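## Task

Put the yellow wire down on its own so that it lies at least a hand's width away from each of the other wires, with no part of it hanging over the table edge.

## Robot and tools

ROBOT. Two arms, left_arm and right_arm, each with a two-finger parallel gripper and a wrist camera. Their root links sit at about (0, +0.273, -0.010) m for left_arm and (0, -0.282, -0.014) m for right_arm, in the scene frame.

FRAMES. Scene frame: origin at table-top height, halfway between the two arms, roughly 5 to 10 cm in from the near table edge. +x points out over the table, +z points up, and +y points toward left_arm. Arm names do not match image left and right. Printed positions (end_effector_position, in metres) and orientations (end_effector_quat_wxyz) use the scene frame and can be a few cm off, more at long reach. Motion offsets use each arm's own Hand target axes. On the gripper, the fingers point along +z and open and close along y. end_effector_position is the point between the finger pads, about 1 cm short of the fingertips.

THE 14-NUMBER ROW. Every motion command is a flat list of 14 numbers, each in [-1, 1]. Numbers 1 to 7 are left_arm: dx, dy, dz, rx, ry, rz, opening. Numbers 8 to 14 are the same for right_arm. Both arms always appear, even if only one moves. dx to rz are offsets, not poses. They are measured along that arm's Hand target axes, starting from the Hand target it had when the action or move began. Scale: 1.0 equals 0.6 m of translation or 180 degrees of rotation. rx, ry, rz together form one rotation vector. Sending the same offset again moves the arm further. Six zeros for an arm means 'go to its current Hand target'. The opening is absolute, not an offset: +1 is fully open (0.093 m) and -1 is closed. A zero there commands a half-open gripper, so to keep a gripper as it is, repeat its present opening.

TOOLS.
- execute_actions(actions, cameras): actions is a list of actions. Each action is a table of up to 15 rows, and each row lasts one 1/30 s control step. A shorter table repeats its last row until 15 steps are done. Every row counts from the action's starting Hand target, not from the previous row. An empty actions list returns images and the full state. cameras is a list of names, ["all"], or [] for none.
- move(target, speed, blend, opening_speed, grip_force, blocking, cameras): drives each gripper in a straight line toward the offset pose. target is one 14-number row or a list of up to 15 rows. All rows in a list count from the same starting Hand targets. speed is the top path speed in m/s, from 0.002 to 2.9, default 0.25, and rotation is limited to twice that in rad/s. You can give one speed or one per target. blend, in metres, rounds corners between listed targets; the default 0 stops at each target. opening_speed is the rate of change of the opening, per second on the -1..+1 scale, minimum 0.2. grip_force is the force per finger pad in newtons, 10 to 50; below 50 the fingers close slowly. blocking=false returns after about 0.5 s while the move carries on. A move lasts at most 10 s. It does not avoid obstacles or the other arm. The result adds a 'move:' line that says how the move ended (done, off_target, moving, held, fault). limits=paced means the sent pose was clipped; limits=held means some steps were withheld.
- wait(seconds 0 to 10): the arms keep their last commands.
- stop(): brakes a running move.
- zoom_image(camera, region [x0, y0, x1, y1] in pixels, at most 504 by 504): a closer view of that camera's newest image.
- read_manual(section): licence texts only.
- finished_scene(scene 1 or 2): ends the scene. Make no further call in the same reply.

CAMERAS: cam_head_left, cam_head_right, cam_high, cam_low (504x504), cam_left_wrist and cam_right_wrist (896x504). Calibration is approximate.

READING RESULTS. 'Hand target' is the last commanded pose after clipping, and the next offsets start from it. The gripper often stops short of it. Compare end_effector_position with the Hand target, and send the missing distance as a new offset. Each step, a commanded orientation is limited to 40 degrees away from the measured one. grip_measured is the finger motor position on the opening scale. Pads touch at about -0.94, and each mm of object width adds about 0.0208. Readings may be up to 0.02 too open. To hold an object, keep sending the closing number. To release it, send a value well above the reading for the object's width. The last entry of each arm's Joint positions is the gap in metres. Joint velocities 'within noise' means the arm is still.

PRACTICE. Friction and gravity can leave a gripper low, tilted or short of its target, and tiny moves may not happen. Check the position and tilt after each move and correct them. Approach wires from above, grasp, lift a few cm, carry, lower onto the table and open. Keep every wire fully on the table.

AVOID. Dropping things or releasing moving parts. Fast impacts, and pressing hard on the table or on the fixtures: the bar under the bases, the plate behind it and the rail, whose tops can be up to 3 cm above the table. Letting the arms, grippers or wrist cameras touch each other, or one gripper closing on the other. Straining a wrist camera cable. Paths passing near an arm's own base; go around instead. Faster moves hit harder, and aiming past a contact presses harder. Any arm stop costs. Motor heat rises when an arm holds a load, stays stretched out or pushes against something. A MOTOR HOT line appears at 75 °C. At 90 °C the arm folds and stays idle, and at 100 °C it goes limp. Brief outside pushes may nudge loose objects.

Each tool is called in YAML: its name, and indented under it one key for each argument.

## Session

execute_actions:
  actions: []

Scene clock: 0.00 s.
left_arm: end_effector_position=(+0.3007, +0.0631, +0.2472) grip_measured=-0.925 end_effector_quat_wxyz=(+0.486, +0.477, +0.609, -0.405) | right_arm: end_effector_position=(+0.3636, -0.3083, +0.3975) grip_measured=+1.000 end_effector_quat_wxyz=(+0.716, +0.025, +0.697, -0.010)
Joint positions: left_arm=[-0.12 1.28 0.895 -0.044 1.171 0.388 0.001] | right_arm=[0 1.047 1.047 0 0 0 0.093]
Joint velocities: within noise
Joint torques (N m): no reading
Motor temperatures (°C): left_arm=[23 40 29 27 22 21 21] | right_arm=[25 30 26 28 22 21 23]
Heat: left arm: 40 °C; right arm: 30 °C.
Hand target: left_arm +0.3004, +0.0636, +0.2498; +0.488, +0.478, +0.609, -0.404 | right_arm +0.3628, -0.3077, +0.4031; +0.720, +0.024, +0.693, -0.009
Tool commands: left_gripper/opening=-0.931052 right_gripper/opening=+1.0
camera_calibration:
cam_left_wrist: T_world_to_cam=[[-0.98148, -0.172578, 0.083154, 0.280613], [-0.158337, 0.486487, -0.859221, 0.278307], [0.107829, -0.856474, -0.504802, 0.231872], [0, 0, 0, 1]] pos_world=[0.294479, 0.111628, 0.332843]
cam_right_wrist: T_world_to_cam=[[-0.0627444, -0.997214, -0.0403288, -0.270211], [-0.450591, 0.0643604, -0.890408, 0.571574], [0.890523, -0.0376963, -0.453374, -0.0679799], [0, 0, 0, 1]] pos_world=[0.301129, -0.308807, 0.467216]

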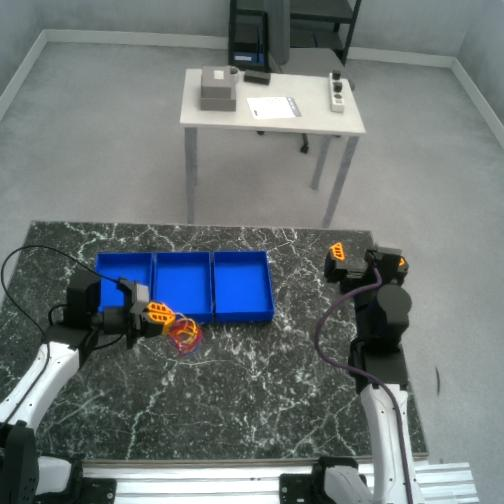

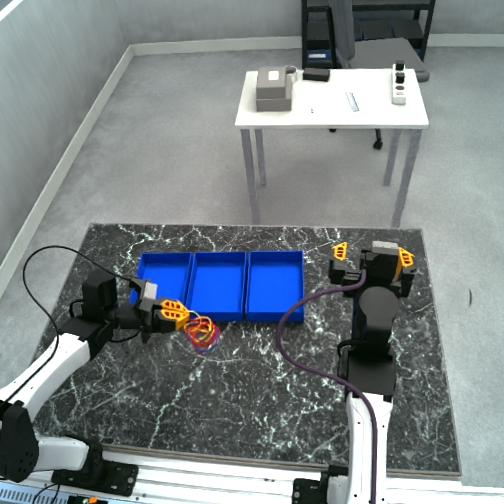

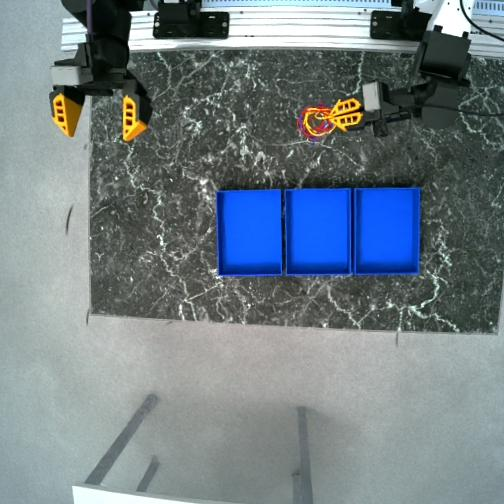

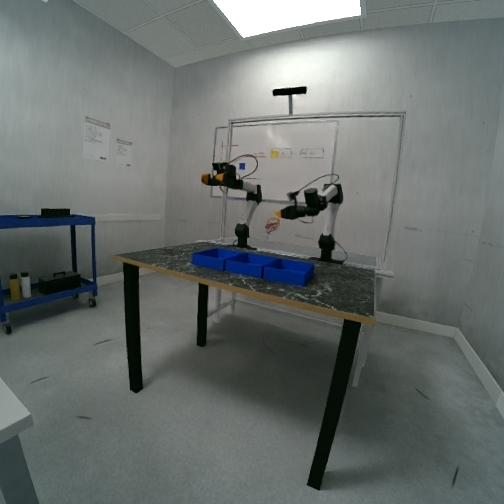

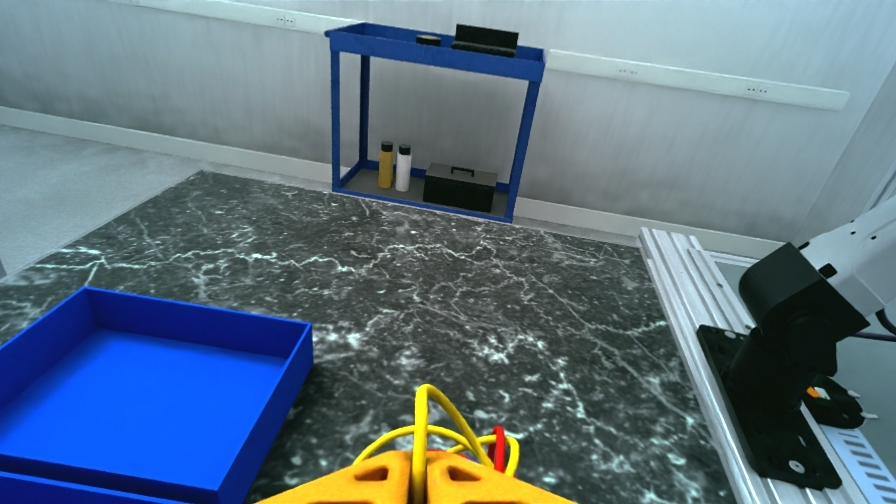

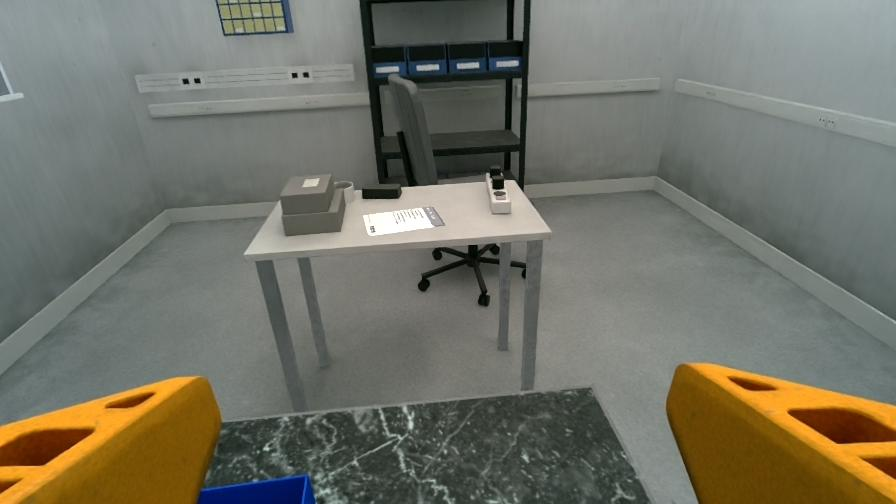

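move:
  target:
    - [0.004, -0.1138, 0.4165, 0, 0, 0, -1.0, 0, 0, 0, 0, 0, 0, 1.0]
    - [0.266, -0.1033, 0.2877, 0, 0, 0, -1.0, 0, 0, 0, 0, 0, 0, -0.1]
    - [0.266, -0.1033, 0.2877, 0, 0, 0, -1.0, 0.4545, 0.2583, -0.1715, 0.3357, 0.4253, 0.3141, -0.1]
  speed: [0.2, 0.13, 0.22]
  blend: [0.03, 0, 0]
  cameras: ["cam_left_wrist", "cam_right_wrist"]

zoom_image:
  camera: "cam_right_wrist"
  region: [248, 150, 648, 504]

zoom_image:
  camera: "cam_left_wrist"
  region: [248, 150, 648, 500]

Scene clock: 73.43 s.
left_arm: end_effector_position=(+0.2680, -0.0881, +0.0711) grip_measured=-0.978 end_effector_quat_wxyz=(+0.496, +0.472, +0.606, -0.405) | right_arm: end_effector_position=(+0.2768, -0.1421, +0.1360) grip_measured=-0.099 end_effector_quat_wxyz=(+0.007, +0.621, +0.784, +0.006)
Joint positions: left_arm=[-0.679 1.924 0.594 1.151 0.625 0.101 0] | right_arm=[0.525 1.751 1.546 -1.384 0.013 1.818 0.04]
Joint torques (N m): left_arm=[0.79 -5.49 3.56 2.43 0.22 0.2] | right_arm=[-0.75 -7.02 7.23 0.32 0.02 0.11]
Motor temperatures (°C): left_arm=[23 43 35 33 22 21 22] | right_arm=[25 30 32 37 22 21 23]
Heat: left arm: 43 °C; right arm: 37 °C.
Hand target: left_arm +0.2653, -0.0854, +0.0609; +0.488, +0.478, +0.609, -0.404 | right_arm +0.2777, -0.1427, +0.1300; +0.000, +0.629, +0.777, +0.000
Off the commanded pose: left_arm 0.011 m, 1 deg | right_arm 0.006 m, 1 deg.
move: off_target (left_arm)
camera_calibration:
cam_left_wrist: T_world_to_cam=[[-0.980265, -0.182767, 0.0753404, 0.236397], [-0.154604, 0.471269, -0.868333, 0.193663], [0.123197, -0.862845, -0.490225, 0.0112452], [0, 0, 0, 1]] pos_world=[0.260288, -0.0383589, 0.155866]
cam_right_wrist: T_world_to_cam=[[-0.977648, -0.210244, -0.00141936, 0.239235], [-0.185841, 0.860973, 0.473485, 0.143389], [-0.0983255, 0.463165, -0.880801, 0.299984], [0, 0, 0, 1]] pos_world=[0.290031, -0.212098, 0.196673]
Images, in order (width x height): cam_left_wrist 896x504, cam_right_wrist 896x504.

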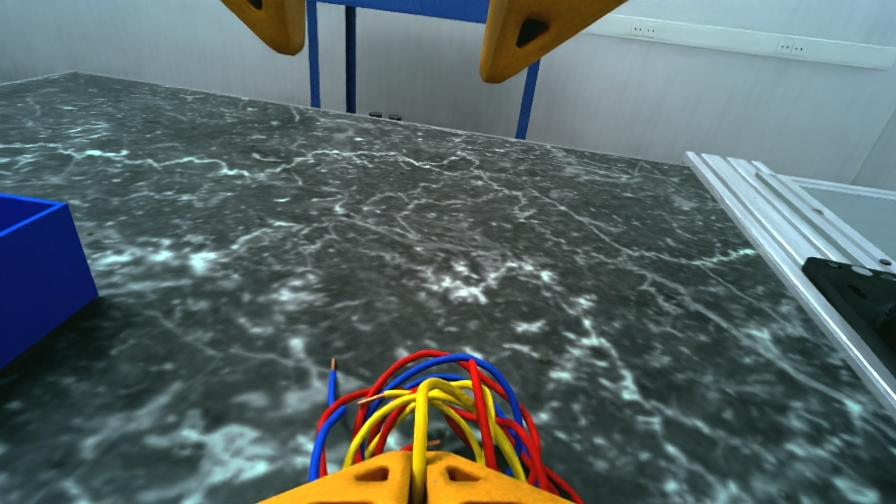

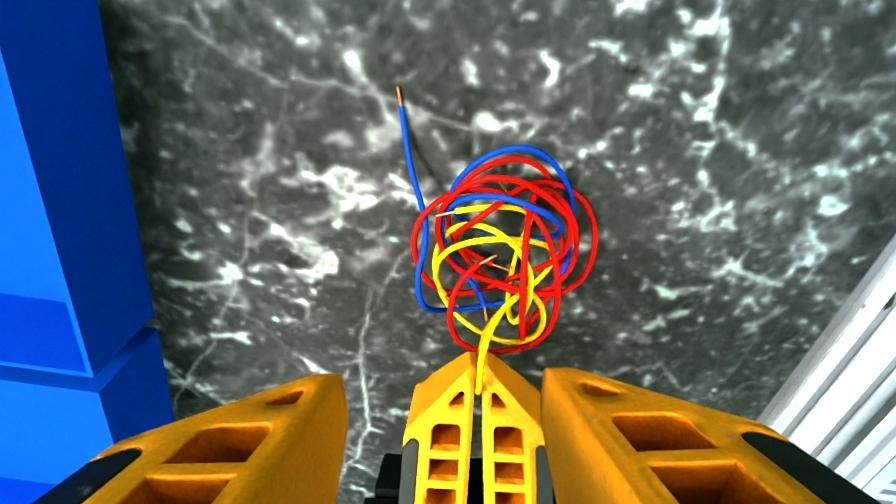

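Scaled by 1.260.

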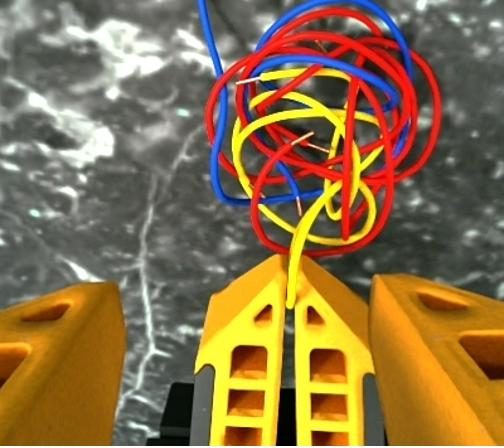

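Scaled by 1.260.

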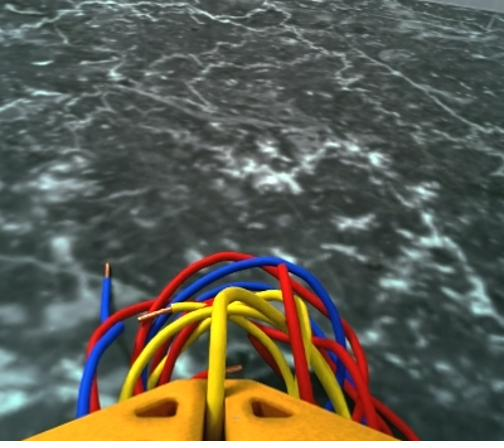

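move:
  target: [0.0195, 0.0005, -0.0962, 0, 0, 0, -1.0, 0, 0, 0, 0, 0, 0, -0.1]
  speed: 0.12
  cameras: ["cam_right_wrist", "cam_left_wrist"]

zoom_image:
  camera: "cam_right_wrist"
  region: [348, 180, 648, 480]

Scene clock: 113.60 s.
left_arm: end_effector_position=(+0.2552, -0.0295, +0.0518) grip_measured=-0.978 end_effector_quat_wxyz=(+0.477, +0.470, +0.622, -0.405) | right_arm: end_effector_position=(+0.2767, -0.1420, +0.1360) grip_measured=-0.099 end_effector_quat_wxyz=(+0.006, +0.621, +0.783, +0.006)
Joint positions: left_arm=[-0.539 1.882 0.414 1.218 0.761 0.136 0] | right_arm=[0.525 1.751 1.546 -1.384 0.013 1.818 0.04]
Joint torques (N m): left_arm=[0.8 -8.44 2.69 2.32 0.28 0.26] | right_arm=[-0.73 -7.01 7.21 0.32 0 0.12]
Motor temperatures (°C): left_arm=[23 44 32 35 22 21 22] | right_arm=[25 32 30 31 22 21 23]
Heat: left arm: 44 °C; right arm: 32 °C.
Hand target: left_arm +0.2528, -0.0278, +0.0609; +0.488, +0.478, +0.609, -0.404 | right_arm +0.2778, -0.1428, +0.1300; +0.000, +0.629, +0.777, +0.000
Off the commanded pose: left_arm 0.009 m, 2 deg | right_arm 0.006 m, 1 deg.
move: done
camera_calibration:
cam_left_wrist: T_world_to_cam=[[-0.976167, -0.187074, 0.110005, 0.233086], [-0.190309, 0.49427, -0.848221, 0.156033], [0.104308, -0.848941, -0.518092, 0.0606063], [0, 0, 0, 1]] pos_world=[0.250903, 0.0179332, 0.138109]
cam_right_wrist: T_world_to_cam=[[-0.97773, -0.209865, -0.00123901, 0.239205], [-0.185352, 0.860727, 0.474124, 0.143052], [-0.0984357, 0.463795, -0.880457, 0.300071], [0, 0, 0, 1]] pos_world=[0.28993, -0.212099, 0.196671]
Images, in order (width x height): cam_left_wrist 896x504, cam_right_wrist 896x504.

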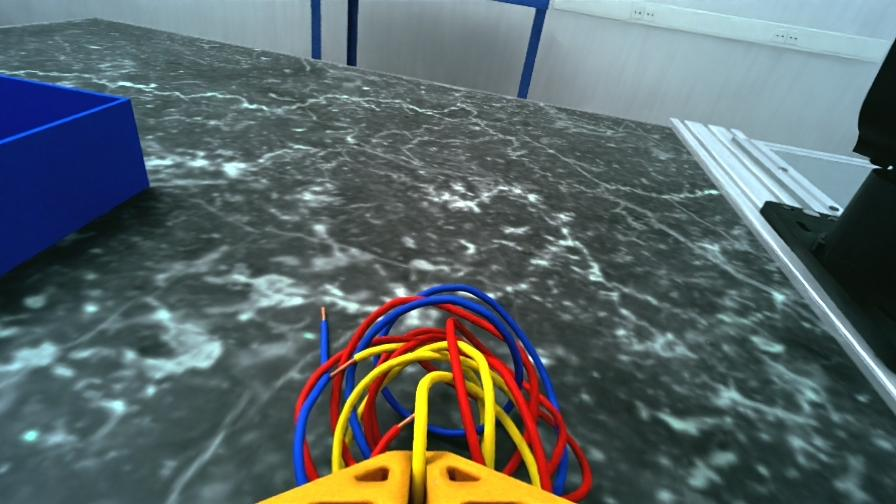

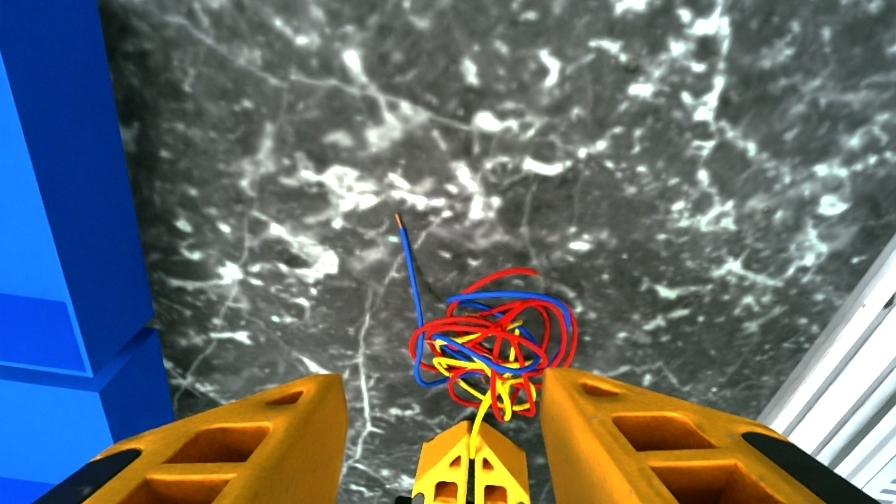

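Scaled by 1.680.

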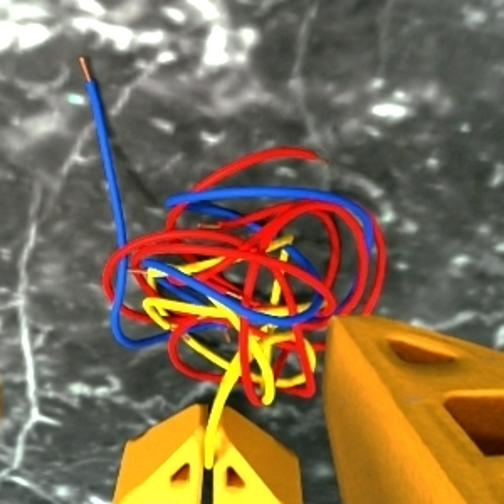

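move:
  target:
    - [0, 0, 0, 0, 0, 0, -1.0, 0.047, 0.0275, 0.19, 0, 0, 0, -0.4]
    - [0, 0, 0, 0, 0, 0, -1.0, 0.047, 0.0275, 0.19, 0, 0, 0, -1.0]
    - [0, 0, 0, 0, 0, 0, -1.0, -0.1648, -0.0175, 0.14, 0, 0, 0, -1.0]
  speed: [0.12, 0.1, 0.07]
  opening_speed: 1.5
  cameras: ["cam_right_wrist", "cam_left_wrist"]

zoom_image:
  camera: "cam_left_wrist"
  region: [230, 200, 630, 500]

Scene clock: 192.80 s.
left_arm: end_effector_position=(+0.2552, -0.0295, +0.0519) grip_measured=-0.978 end_effector_quat_wxyz=(+0.477, +0.470, +0.622, -0.405) | right_arm: end_effector_position=(+0.2903, -0.2386, +0.0383) grip_measured=-0.983 end_effector_quat_wxyz=(-0.009, +0.632, +0.775, -0.003)
Joint positions: left_arm=[-0.539 1.882 0.414 1.218 0.761 0.136 0] | right_arm=[0.203 1.76 1.168 -1.025 0.008 1.523 0]
Joint torques (N m): left_arm=[0.81 -8.46 2.69 2.32 0.27 0.25] | right_arm=[-0.46 -11.04 6.8 0.12 0.14 -0.11]
Motor temperatures (°C): left_arm=[23 53 29 37 22 21 22] | right_arm=[25 33 30 28 22 21 23]
Heat: left arm: 53 °C; right arm: 33 °C.
Hand target: left_arm +0.2529, -0.0278, +0.0609; +0.488, +0.478, +0.609, -0.404 | right_arm +0.2882, -0.2417, +0.0460; +0.000, +0.629, +0.777, +0.000
Off the commanded pose: left_arm 0.009 m, 2 deg | right_arm 0.009 m, 1 deg.
move: done
camera_calibration:
cam_left_wrist: T_world_to_cam=[[-0.976229, -0.18667, 0.110143, 0.233064], [-0.190212, 0.494238, -0.848262, 0.156099], [0.103908, -0.849048, -0.517997, 0.0607471], [0, 0, 0, 1]] pos_world=[0.250903, 0.017933, 0.138209]
cam_right_wrist: T_world_to_cam=[[-0.982365, -0.184298, 0.0315305, 0.238374], [-0.146331, 0.862785, 0.48393, 0.263765], [-0.116391, 0.470782, -0.874538, 0.266918], [0, 0, 0, 1]] pos_world=[0.303835, -0.309301, 0.0982697]
Images, in order (width x height): cam_left_wrist 896x504, cam_right_wrist 896x504.

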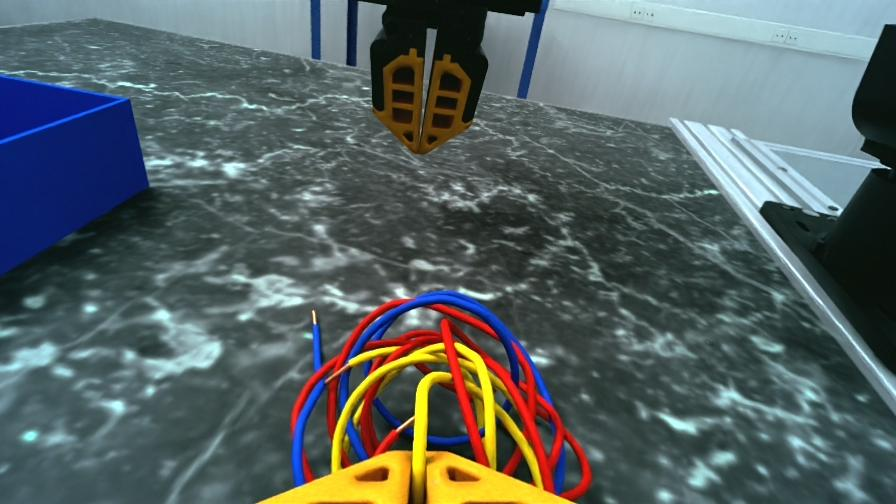

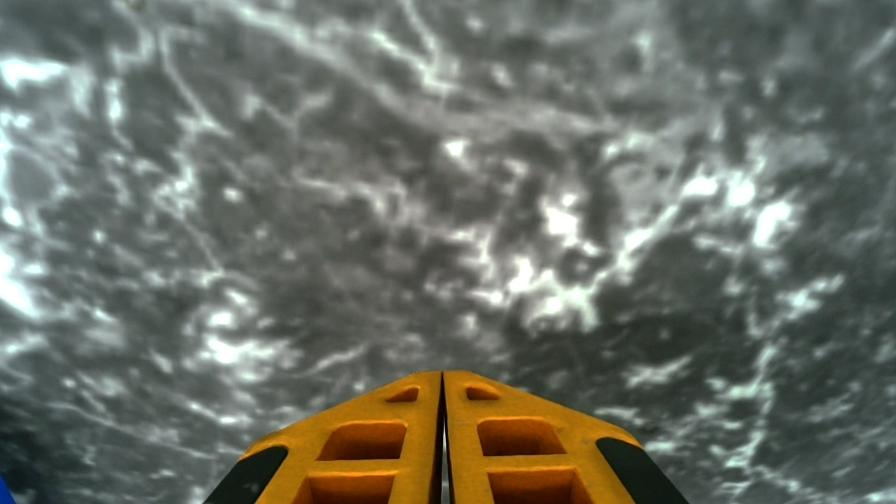

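Scaled by 1.260.

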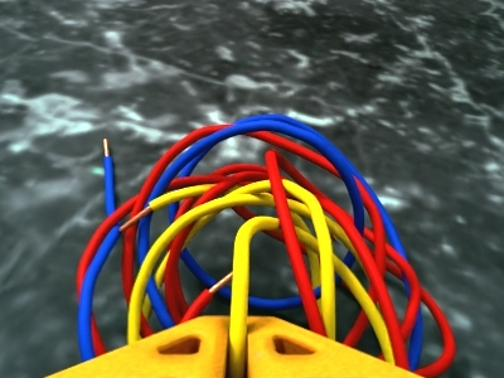

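move:
  target:
    - [0, 0, 0, 0, 0, 0, -1.0, 0.2207, 0.0492, -0.0067, 0, 0, 0, -0.4]
    - [0, 0, 0, 0, 0, 0, -1.0, 0.2207, 0.0492, 0.0733, 0, 0, 0, -0.4]
    - [0, 0, 0, 0, 0, 0, -1.0, 0.2207, 0.0492, 0.0733, 0, 0, 0, -1.0]
  speed: [0.15, 0.05, 0.05]
  opening_speed: 1.5
  cameras: ["cam_right_wrist", "cam_left_wrist"]

Scene clock: 252.13 s.
left_arm: end_effector_position=(+0.2552, -0.0295, +0.0519) grip_measured=-0.978 end_effector_quat_wxyz=(+0.477, +0.470, +0.622, -0.405) | right_arm: end_effector_position=(+0.2883, -0.1067, +0.0096) grip_measured=-0.981 end_effector_quat_wxyz=(+0.001, +0.624, +0.781, +0.002)
Joint positions: left_arm=[-0.539 1.882 0.414 1.218 0.761 0.136 0] | right_arm=[0.596 1.943 1.274 -0.932 0.005 1.896 0]
Joint torques (N m): left_arm=[0.8 -8.46 2.67 2.32 0.27 0.25] | right_arm=[-0.2 -7.99 6.65 0.45 0.05 0.12]
Motor temperatures (°C): left_arm=[23 55 28 39 22 21 22] | right_arm=[25 39 31 27 22 21 23]
Heat: left arm: 55 °C; right arm: 39 °C.
Hand target: left_arm +0.2529, -0.0278, +0.0609; +0.488, +0.478, +0.609, -0.404 | right_arm +0.2894, -0.1060, +0.0020; +0.000, +0.629, +0.777, +0.000
Off the commanded pose: left_arm 0.009 m, 2 deg | right_arm 0.008 m, 1 deg.
move: done
camera_calibration:
cam_left_wrist: T_world_to_cam=[[-0.976229, -0.18667, 0.110143, 0.233064], [-0.190212, 0.494238, -0.848262, 0.156099], [0.103908, -0.849048, -0.517997, 0.0607471], [0, 0, 0, 1]] pos_world=[0.250903, 0.017933, 0.138209]
cam_right_wrist: T_world_to_cam=[[-0.979149, -0.202828, 0.0113502, 0.25889], [-0.173023, 0.861938, 0.476577, 0.171218], [-0.106446, 0.464676, -0.879059, 0.175883], [0, 0, 0, 1]] pos_world=[0.301838, -0.176798, 0.0700745]
Images, in order (width x height): cam_left_wrist 896x504, cam_right_wrist 896x504.

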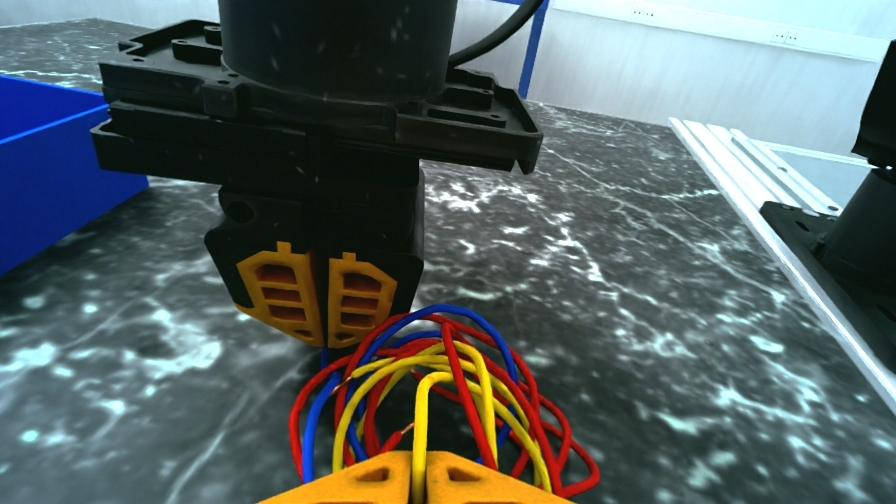

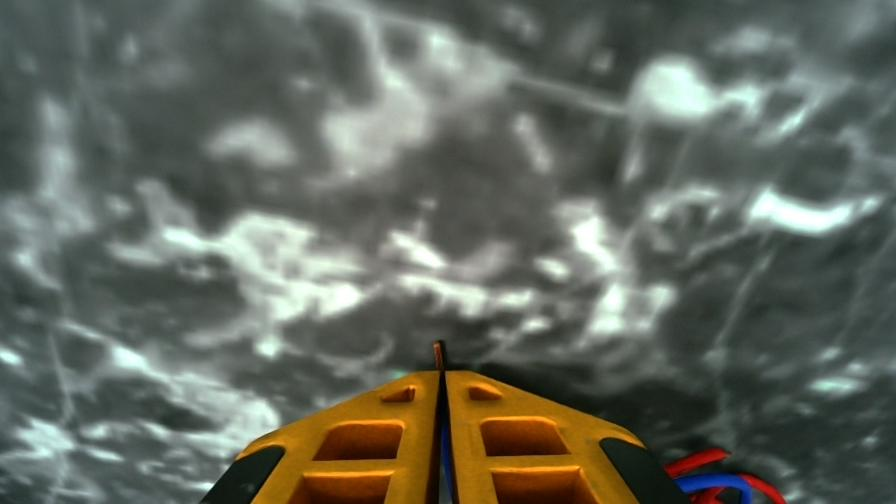

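move:
  target: [0, 0, 0, 0, 0, 0, -1.0, -0.2445, -0.052, -0.0667, 0, 0, 0, -1.0]
  speed: 0.08
  cameras: ["cam_left_wrist", "cam_right_wrist"]

zoom_image:
  camera: "cam_left_wrist"
  region: [200, 200, 650, 504]

Scene clock: 264.43 s.
left_arm: end_effector_position=(+0.2552, -0.0296, +0.0522) grip_measured=-0.978 end_effector_quat_wxyz=(+0.478, +0.470, +0.621, -0.405) | right_arm: end_effector_position=(+0.2896, -0.2511, +0.0333) grip_measured=-0.981 end_effector_quat_wxyz=(-0.015, +0.631, +0.775, -0.001)
Joint positions: left_arm=[-0.539 1.882 0.414 1.219 0.761 0.137 0] | right_arm=[0.155 1.762 1.151 -1.011 -0.002 1.474 0]
Joint torques (N m): left_arm=[0.8 -8.46 2.67 2.3 0.27 0.25] | right_arm=[-0.5 -11.08 7.17 0.13 0.24 -0.11]
Motor temperatures (°C): left_arm=[23 55 28 40 22 21 23] | right_arm=[25 38 30 27 22 21 23]
Heat: left arm: 55 °C; right arm: 38 °C.
Hand target: left_arm +0.2529, -0.0278, +0.0609; +0.488, +0.478, +0.609, -0.404 | right_arm +0.2895, -0.2559, +0.0421; +0.000, +0.629, +0.777, +0.000
Off the commanded pose: left_arm 0.009 m, 2 deg | right_arm 0.010 m, 2 deg.
move: done
camera_calibration:
cam_left_wrist: T_world_to_cam=[[-0.976486, -0.186181, 0.108684, 0.2332], [-0.188617, 0.493699, -0.848931, 0.155954], [0.104398, -0.849469, -0.517207, 0.0606377], [0, 0, 0, 1]] pos_world=[0.250802, 0.0179329, 0.138411]
cam_right_wrist: T_world_to_cam=[[-0.981981, -0.185384, 0.03668, 0.234921], [-0.143371, 0.857278, 0.494489, 0.274261], [-0.123115, 0.48032, -0.86841, 0.272431], [0, 0, 0, 1]] pos_world=[0.30355, -0.322422, 0.0923461]
Images, in order (width x height): cam_left_wrist 896x504, cam_right_wrist 896x504.

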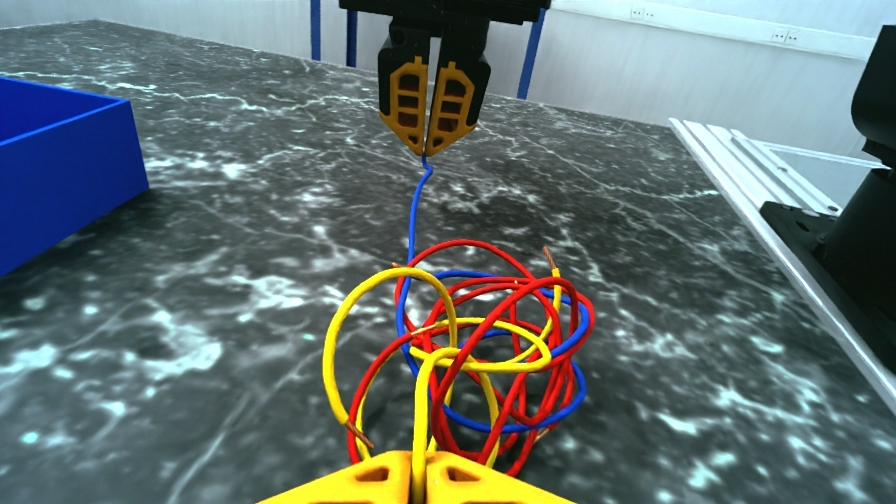

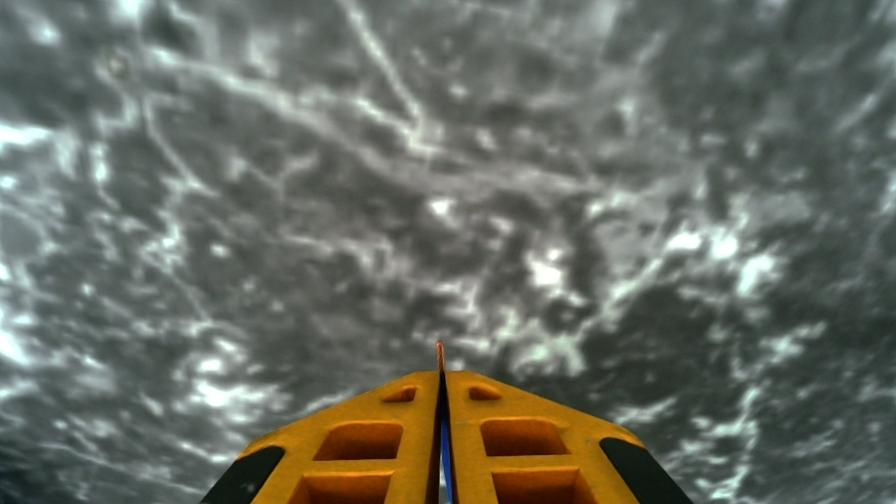

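Scaled by 1.120.

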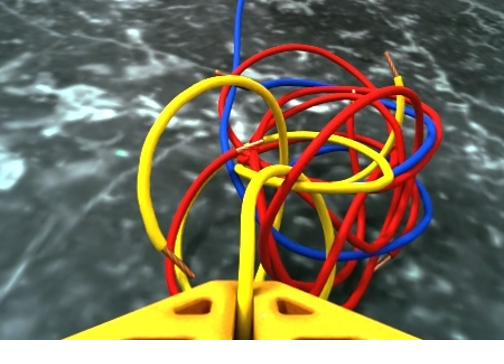

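move:
  target: [0, 0, 0, 0, 0, 0, -1.0, -0.2282, -0.0485, -0.05, 0, 0, 0, -1.0]
  speed: 0.1
  cameras: ["cam_left_wrist"]

zoom_image:
  camera: "cam_left_wrist"
  region: [200, 100, 650, 504]

Scene clock: 282.00 s.
left_arm: end_effector_position=(+0.2550, -0.0297, +0.0523) grip_measured=-0.978 end_effector_quat_wxyz=(+0.478, +0.471, +0.621, -0.406) | right_arm: end_effector_position=(+0.2847, -0.3900, +0.0697) grip_measured=-0.981 end_effector_quat_wxyz=(-0.006, +0.632, +0.775, +0.008)
Joint positions: left_arm=[-0.539 1.882 0.414 1.22 0.763 0.137 0] | right_arm=[-0.301 1.745 1.294 -1.145 0.01 1.02 0]
Joint torques (N m): left_arm=[0.81 -8.46 2.67 2.3 0.25 0.24] | right_arm=[-0.38 -6.87 10.41 0.24 0.23 -0.11]
Motor temperatures (°C): left_arm=[23 55 28 40 22 21 23] | right_arm=[25 38 31 27 22 21 23]
Heat: left arm: 55 °C; right arm: 38 °C.
Hand target: left_arm +0.2529, -0.0278, +0.0609; +0.488, +0.478, +0.609, -0.404 | right_arm +0.2896, -0.3959, +0.0722; +0.000, +0.629, +0.777, +0.000
Off the commanded pose: left_arm 0.009 m, 2 deg | right_arm 0.008 m, 1 deg.
move: done
camera_calibration:
cam_left_wrist: T_world_to_cam=[[-0.976768, -0.184676, 0.108719, 0.233031], [-0.187824, 0.493462, -0.849245, 0.155851], [0.103187, -0.849935, -0.516685, 0.0609495], [0, 0, 0, 1]] pos_world=[0.250601, 0.0179321, 0.138512]
Images, in order (width x height): cam_left_wrist 896x504.

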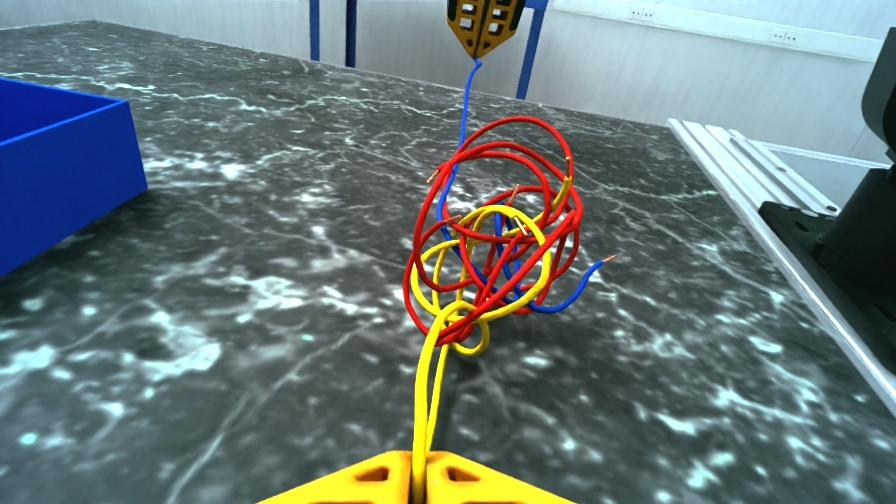

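Scaled by 1.120.

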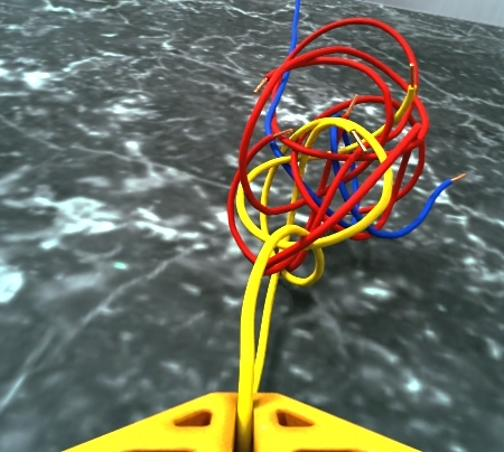

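move:
  target: [0.0195, 0.0005, -0.0962, 0, 0, 0, -1.0, -0.0919, 0.0315, -0.2333, 0, 0, 0, -1.0]
  speed: 0.1
  cameras: ["cam_left_wrist", "cam_right_wrist"]

zoom_image:
  camera: "cam_left_wrist"
  region: [250, 50, 700, 500]

Scene clock: 298.80 s.
left_arm: end_effector_position=(+0.2432, +0.0260, +0.0591) grip_measured=-0.978 end_effector_quat_wxyz=(+0.487, +0.474, +0.611, -0.407) | right_arm: end_effector_position=(+0.3177, -0.4378, +0.1992) grip_measured=-0.981 end_effector_quat_wxyz=(+0.044, +0.629, +0.776, +0.021)
Joint positions: left_arm=[-0.351 1.782 0.271 1.234 0.951 0.21 0] | right_arm=[-0.385 1.881 1.983 -1.594 0.01 0.927 0]
Joint torques (N m): left_arm=[1.33 -6.93 2.21 1.91 0.26 0.23] | right_arm=[-0.83 -10.58 10.3 0.58 0.23 -0.11]
Motor temperatures (°C): left_arm=[23 55 28 41 22 21 23] | right_arm=[25 37 32 26 22 21 23]
Heat: left arm: 55 °C; right arm: 37 °C.
Hand target: left_arm +0.2402, +0.0297, +0.0607; +0.488, +0.478, +0.609, -0.404 | right_arm +0.3195, -0.4458, +0.2122; +0.000, +0.629, +0.777, +0.000
Off the commanded pose: left_arm 0.005 m, 1 deg | right_arm 0.015 m, 6 deg.
joint read past its limit (right arm) — joint 4 (wrist pitch), lower limit.
joint sent to its limit (right arm) — joint 4 (wrist pitch), lower limit. The joint targets are off in orientation, not in position.
move: off_target (right_arm)
camera_calibration:
cam_left_wrist: T_world_to_cam=[[-0.980236, -0.176642, 0.0890723, 0.232869], [-0.165033, 0.481872, -0.86056, 0.127338], [0.10909, -0.858252, -0.5015, 0.110875], [0, 0, 0, 1]] pos_world=[0.237186, 0.0749323, 0.144444]
cam_right_wrist: T_world_to_cam=[[-0.979131, -0.18948, -0.0734856, 0.241107], [-0.202334, 0.874909, 0.439995, 0.393681], [-0.0190771, 0.445682, -0.894988, 0.466701], [0, 0, 0, 1]] pos_world=[0.324634, -0.50675, 0.262192]
Images, in order (width x height): cam_left_wrist 896x504, cam_right_wrist 896x504.

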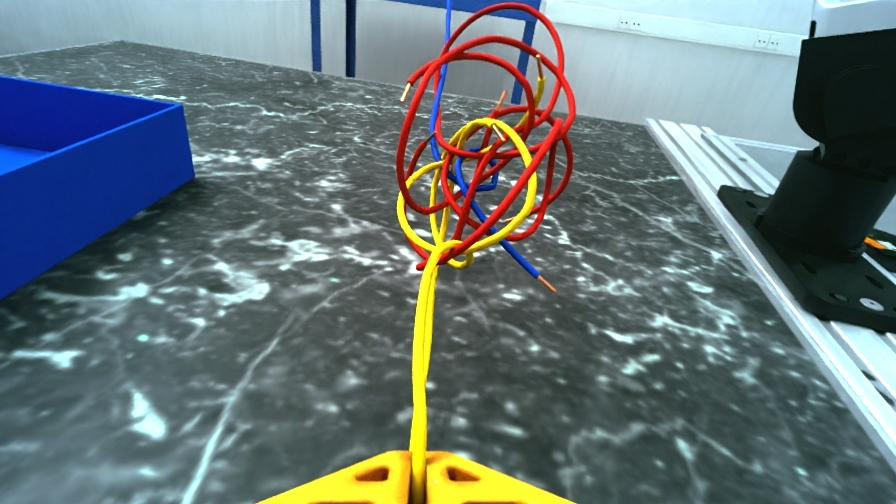

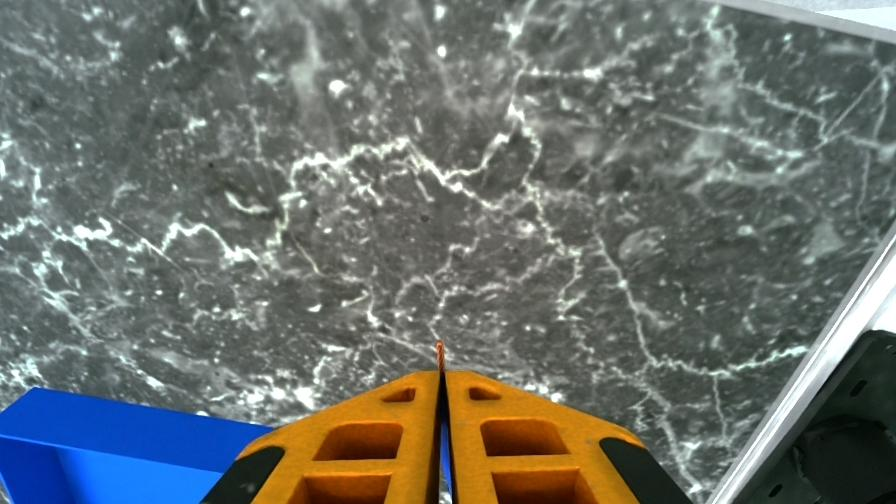

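Scaled by 1.120.

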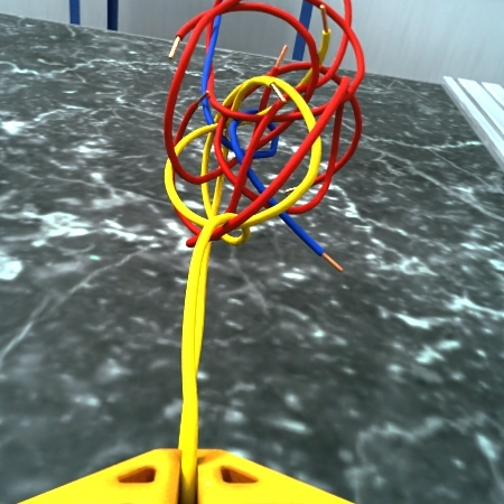

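move:
  target: [0.0293, 0.0162, -0.1473, 0, 0, 0, -1.0, 0, 0, 0, 0, 0, 0, -1.0]
  speed: 0.1
  cameras: ["cam_left_wrist"]

zoom_image:
  camera: "cam_left_wrist"
  region: [250, 0, 700, 450]

Scene clock: 320.60 s.
left_arm: end_effector_position=(+0.2247, +0.1134, +0.0623) grip_measured=-0.978 end_effector_quat_wxyz=(+0.488, +0.482, +0.596, -0.419) | right_arm: end_effector_position=(+0.3197, -0.4205, +0.1997) grip_measured=-0.981 end_effector_quat_wxyz=(+0.023, +0.624, +0.779, +0.057)
Joint positions: left_arm=[0.065 1.552 0.248 0.56 1.366 0.724 0] | right_arm=[-0.376 1.881 1.983 -1.616 -0.07 0.927 0]
Joint torques (N m): left_arm=[2.56 -4.9 4.36 1.08 0.25 0.27] | right_arm=[-1.66 -10.74 10.17 0.77 0.86 -0.05]
Heat: left arm: 52 °C; right arm: 37 °C.
Hand target: left_arm +0.2302, +0.1197, +0.0607; +0.488, +0.478, +0.609, -0.404 | right_arm +0.3196, -0.4458, +0.2122; +0.000, +0.629, +0.777, +0.000
Off the commanded pose: left_arm 0.008 m, 2 deg | right_arm 0.028 m, 7 deg.
joint read past its limit (right arm) — joint 4 (wrist pitch), lower limit.
joint sent to its limit (right arm) — joint 4 (wrist pitch), lower limit. The joint targets are off in orientation, not in position.
move: off_target (right_arm)
camera_calibration:
cam_left_wrist: T_world_to_cam=[[-0.986617, -0.14118, 0.0815741, 0.227742], [-0.139285, 0.469652, -0.871795, 0.0812623], [0.0847686, -0.87149, -0.483031, 0.195446], [0, 0, 0, 1]] pos_world=[0.219445, 0.164317, 0.146673]
Images, in order (width x height): cam_left_wrist 896x504.

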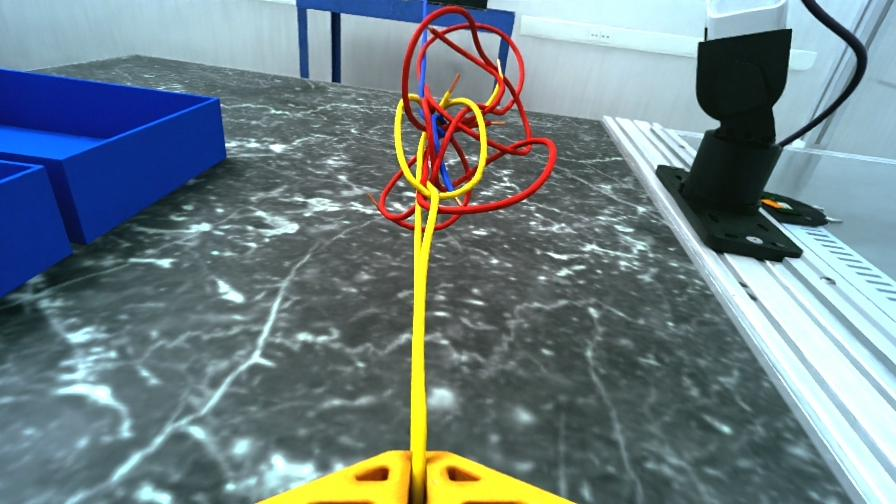

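Scaled by 1.120.

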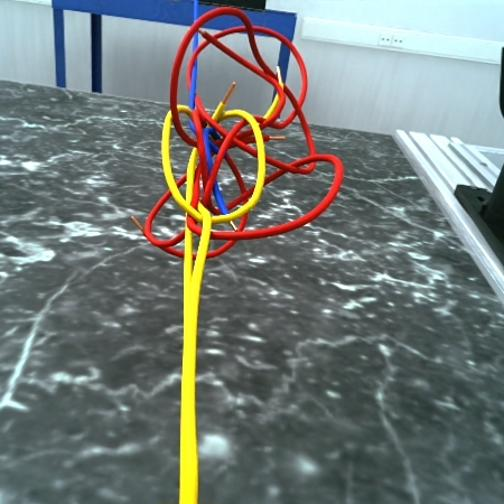

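move:
  target: [-0.0138, 0.0208, -0.1025, -0.0817, -0.0021, -0.0166, -1.0, 0, 0, 0, 0, 0, 0, -1.0]
  speed: 0.08
  cameras: ["cam_left_wrist"]

zoom_image:
  camera: "cam_left_wrist"
  region: [250, 0, 700, 300]

Scene clock: 339.00 s.
left_arm: end_effector_position=(+0.2226, +0.1718, +0.0803) grip_measured=-0.978 end_effector_quat_wxyz=(+0.532, +0.392, +0.657, -0.361) | right_arm: end_effector_position=(+0.3184, -0.4235, +0.1994) grip_measured=-0.981 end_effector_quat_wxyz=(+0.025, +0.625, +0.778, +0.051)
Joint positions: left_arm=[0.371 1.269 0.212 0.122 1.405 0.88 0] | right_arm=[-0.379 1.881 1.983 -1.616 -0.057 0.927 0]
Joint torques (N m): left_arm=[2.56 -3.18 6.08 1.11 0.3 0.25] | right_arm=[-1.4 -10.69 10.18 0.77 0.76 -0.06]
Motor temperatures (°C): left_arm=[23 49 28 39 22 21 23] | right_arm=[25 37 33 27 23 21 23]
Heat: left arm: 49 °C; right arm: 37 °C.
Hand target: left_arm +0.2301, +0.1798, +0.0807; +0.537, +0.394, +0.666, -0.337 | right_arm +0.3196, -0.4459, +0.2122; +0.000, +0.629, +0.777, +0.000
Off the commanded pose: left_arm 0.011 m, 3 deg | right_arm 0.026 m, 7 deg.
joint read past its limit (right arm) — joint 4 (wrist pitch), lower limit.
joint sent to its limit (right arm) — joint 4 (wrist pitch), lower limit. The joint targets are off in orientation, not in position.
move: off_target (left_arm, right_arm)
camera_calibration:
cam_left_wrist: T_world_to_cam=[[-0.914916, -0.38839, 0.109921, 0.25668], [-0.277319, 0.40695, -0.870336, 0.11061], [0.293297, -0.826768, -0.480033, 0.200835], [0, 0, 0, 1]] pos_world=[0.206611, 0.220723, 0.164461]
Images, in order (width x height): cam_left_wrist 896x504.

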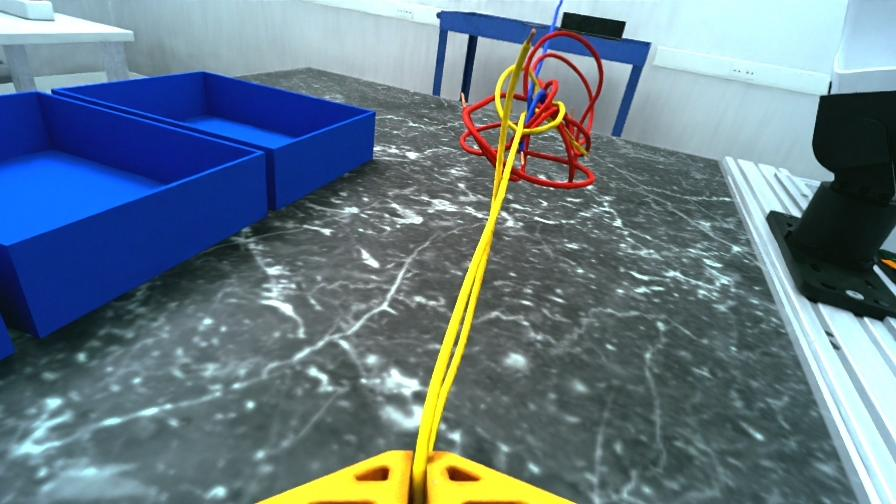

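Scaled by 1.120.

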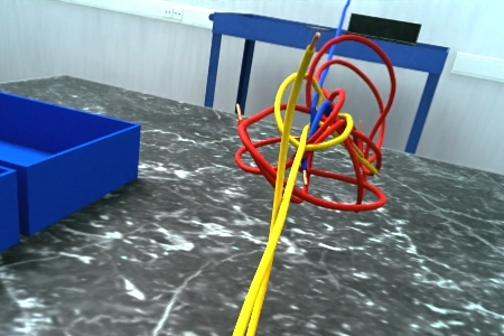

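move:
  target: [0.001, 0.0383, -0.0942, -0.0817, -0.0021, -0.0165, -1.0, 0, 0, 0, 0, 0, 0, -1.0]
  speed: 0.08
  cameras: ["cam_left_wrist", "cam_head_left"]

zoom_image:
  camera: "cam_left_wrist"
  region: [400, 0, 800, 250]

Scene clock: 364.53 s.
left_arm: end_effector_position=(+0.2183, +0.2299, +0.0898) grip_measured=-0.978 end_effector_quat_wxyz=(+0.576, +0.296, +0.707, -0.285) | right_arm: end_effector_position=(+0.3176, -0.4253, +0.1993) grip_measured=-0.981 end_effector_quat_wxyz=(+0.026, +0.626, +0.778, +0.045)
Joint positions: left_arm=[0.712 1.182 0.273 -0.407 1.432 1.249 0] | right_arm=[-0.379 1.881 1.983 -1.616 -0.045 0.927 0]
Joint torques (N m): left_arm=[2.21 -0.91 7.17 0.82 0.47 0.23] | right_arm=[-1.37 -10.65 10.19 0.76 0.67 -0.07]
Heat: left arm: 45 °C; right arm: 38 °C.
Hand target: left_arm +0.2250, +0.2399, +0.0906; +0.576, +0.304, +0.712, -0.264 | right_arm +0.3196, -0.4459, +0.2122; +0.000, +0.629, +0.777, +0.000
Off the commanded pose: left_arm 0.012 m, 3 deg | right_arm 0.024 m, 6 deg.
joint read past its limit (right arm) — joint 4 (wrist pitch), lower limit.
joint sent to its limit (right arm) — joint 4 (wrist pitch), lower limit. The joint targets are off in orientation, not in position.
move: off_target (left_arm, right_arm)
camera_calibration:
cam_left_wrist: T_world_to_cam=[[-0.771567, -0.625719, 0.114714, 0.297146], [-0.38313, 0.313116, -0.869005, 0.138661], [0.507834, -0.714446, -0.481322, 0.182094], [0, 0, 0, 1]] pos_world=[0.189919, 0.272609, 0.174056]
Images, in order (width x height): cam_head_left 504x504, cam_left_wrist 896x504.

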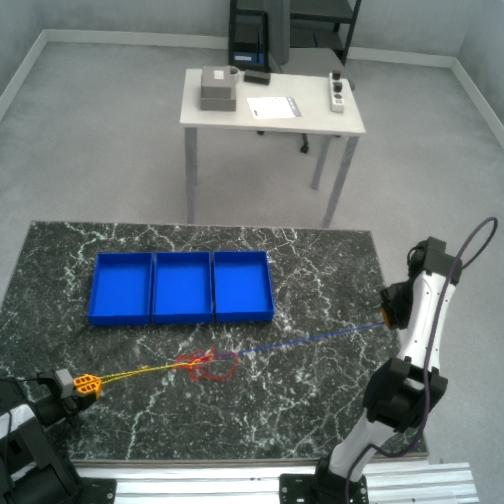

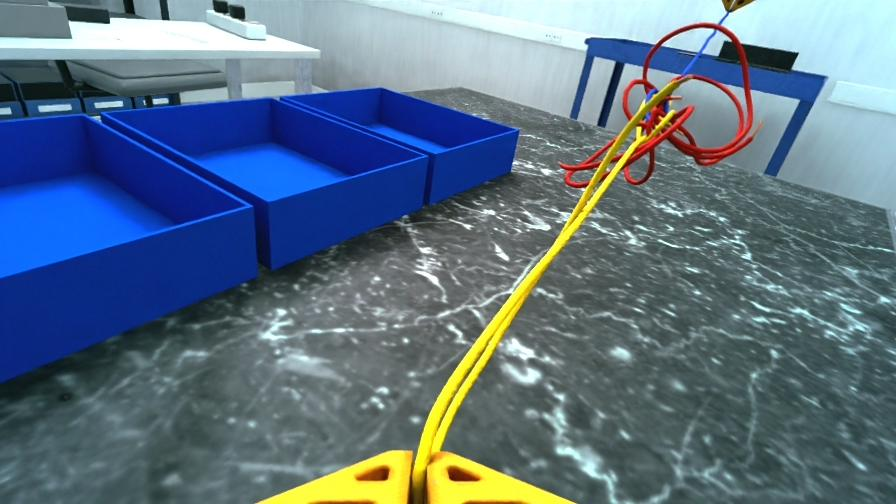

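Scaled by 1.260.

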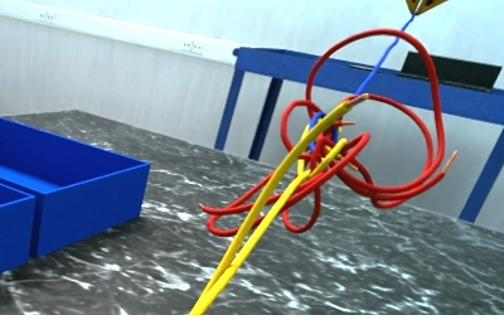

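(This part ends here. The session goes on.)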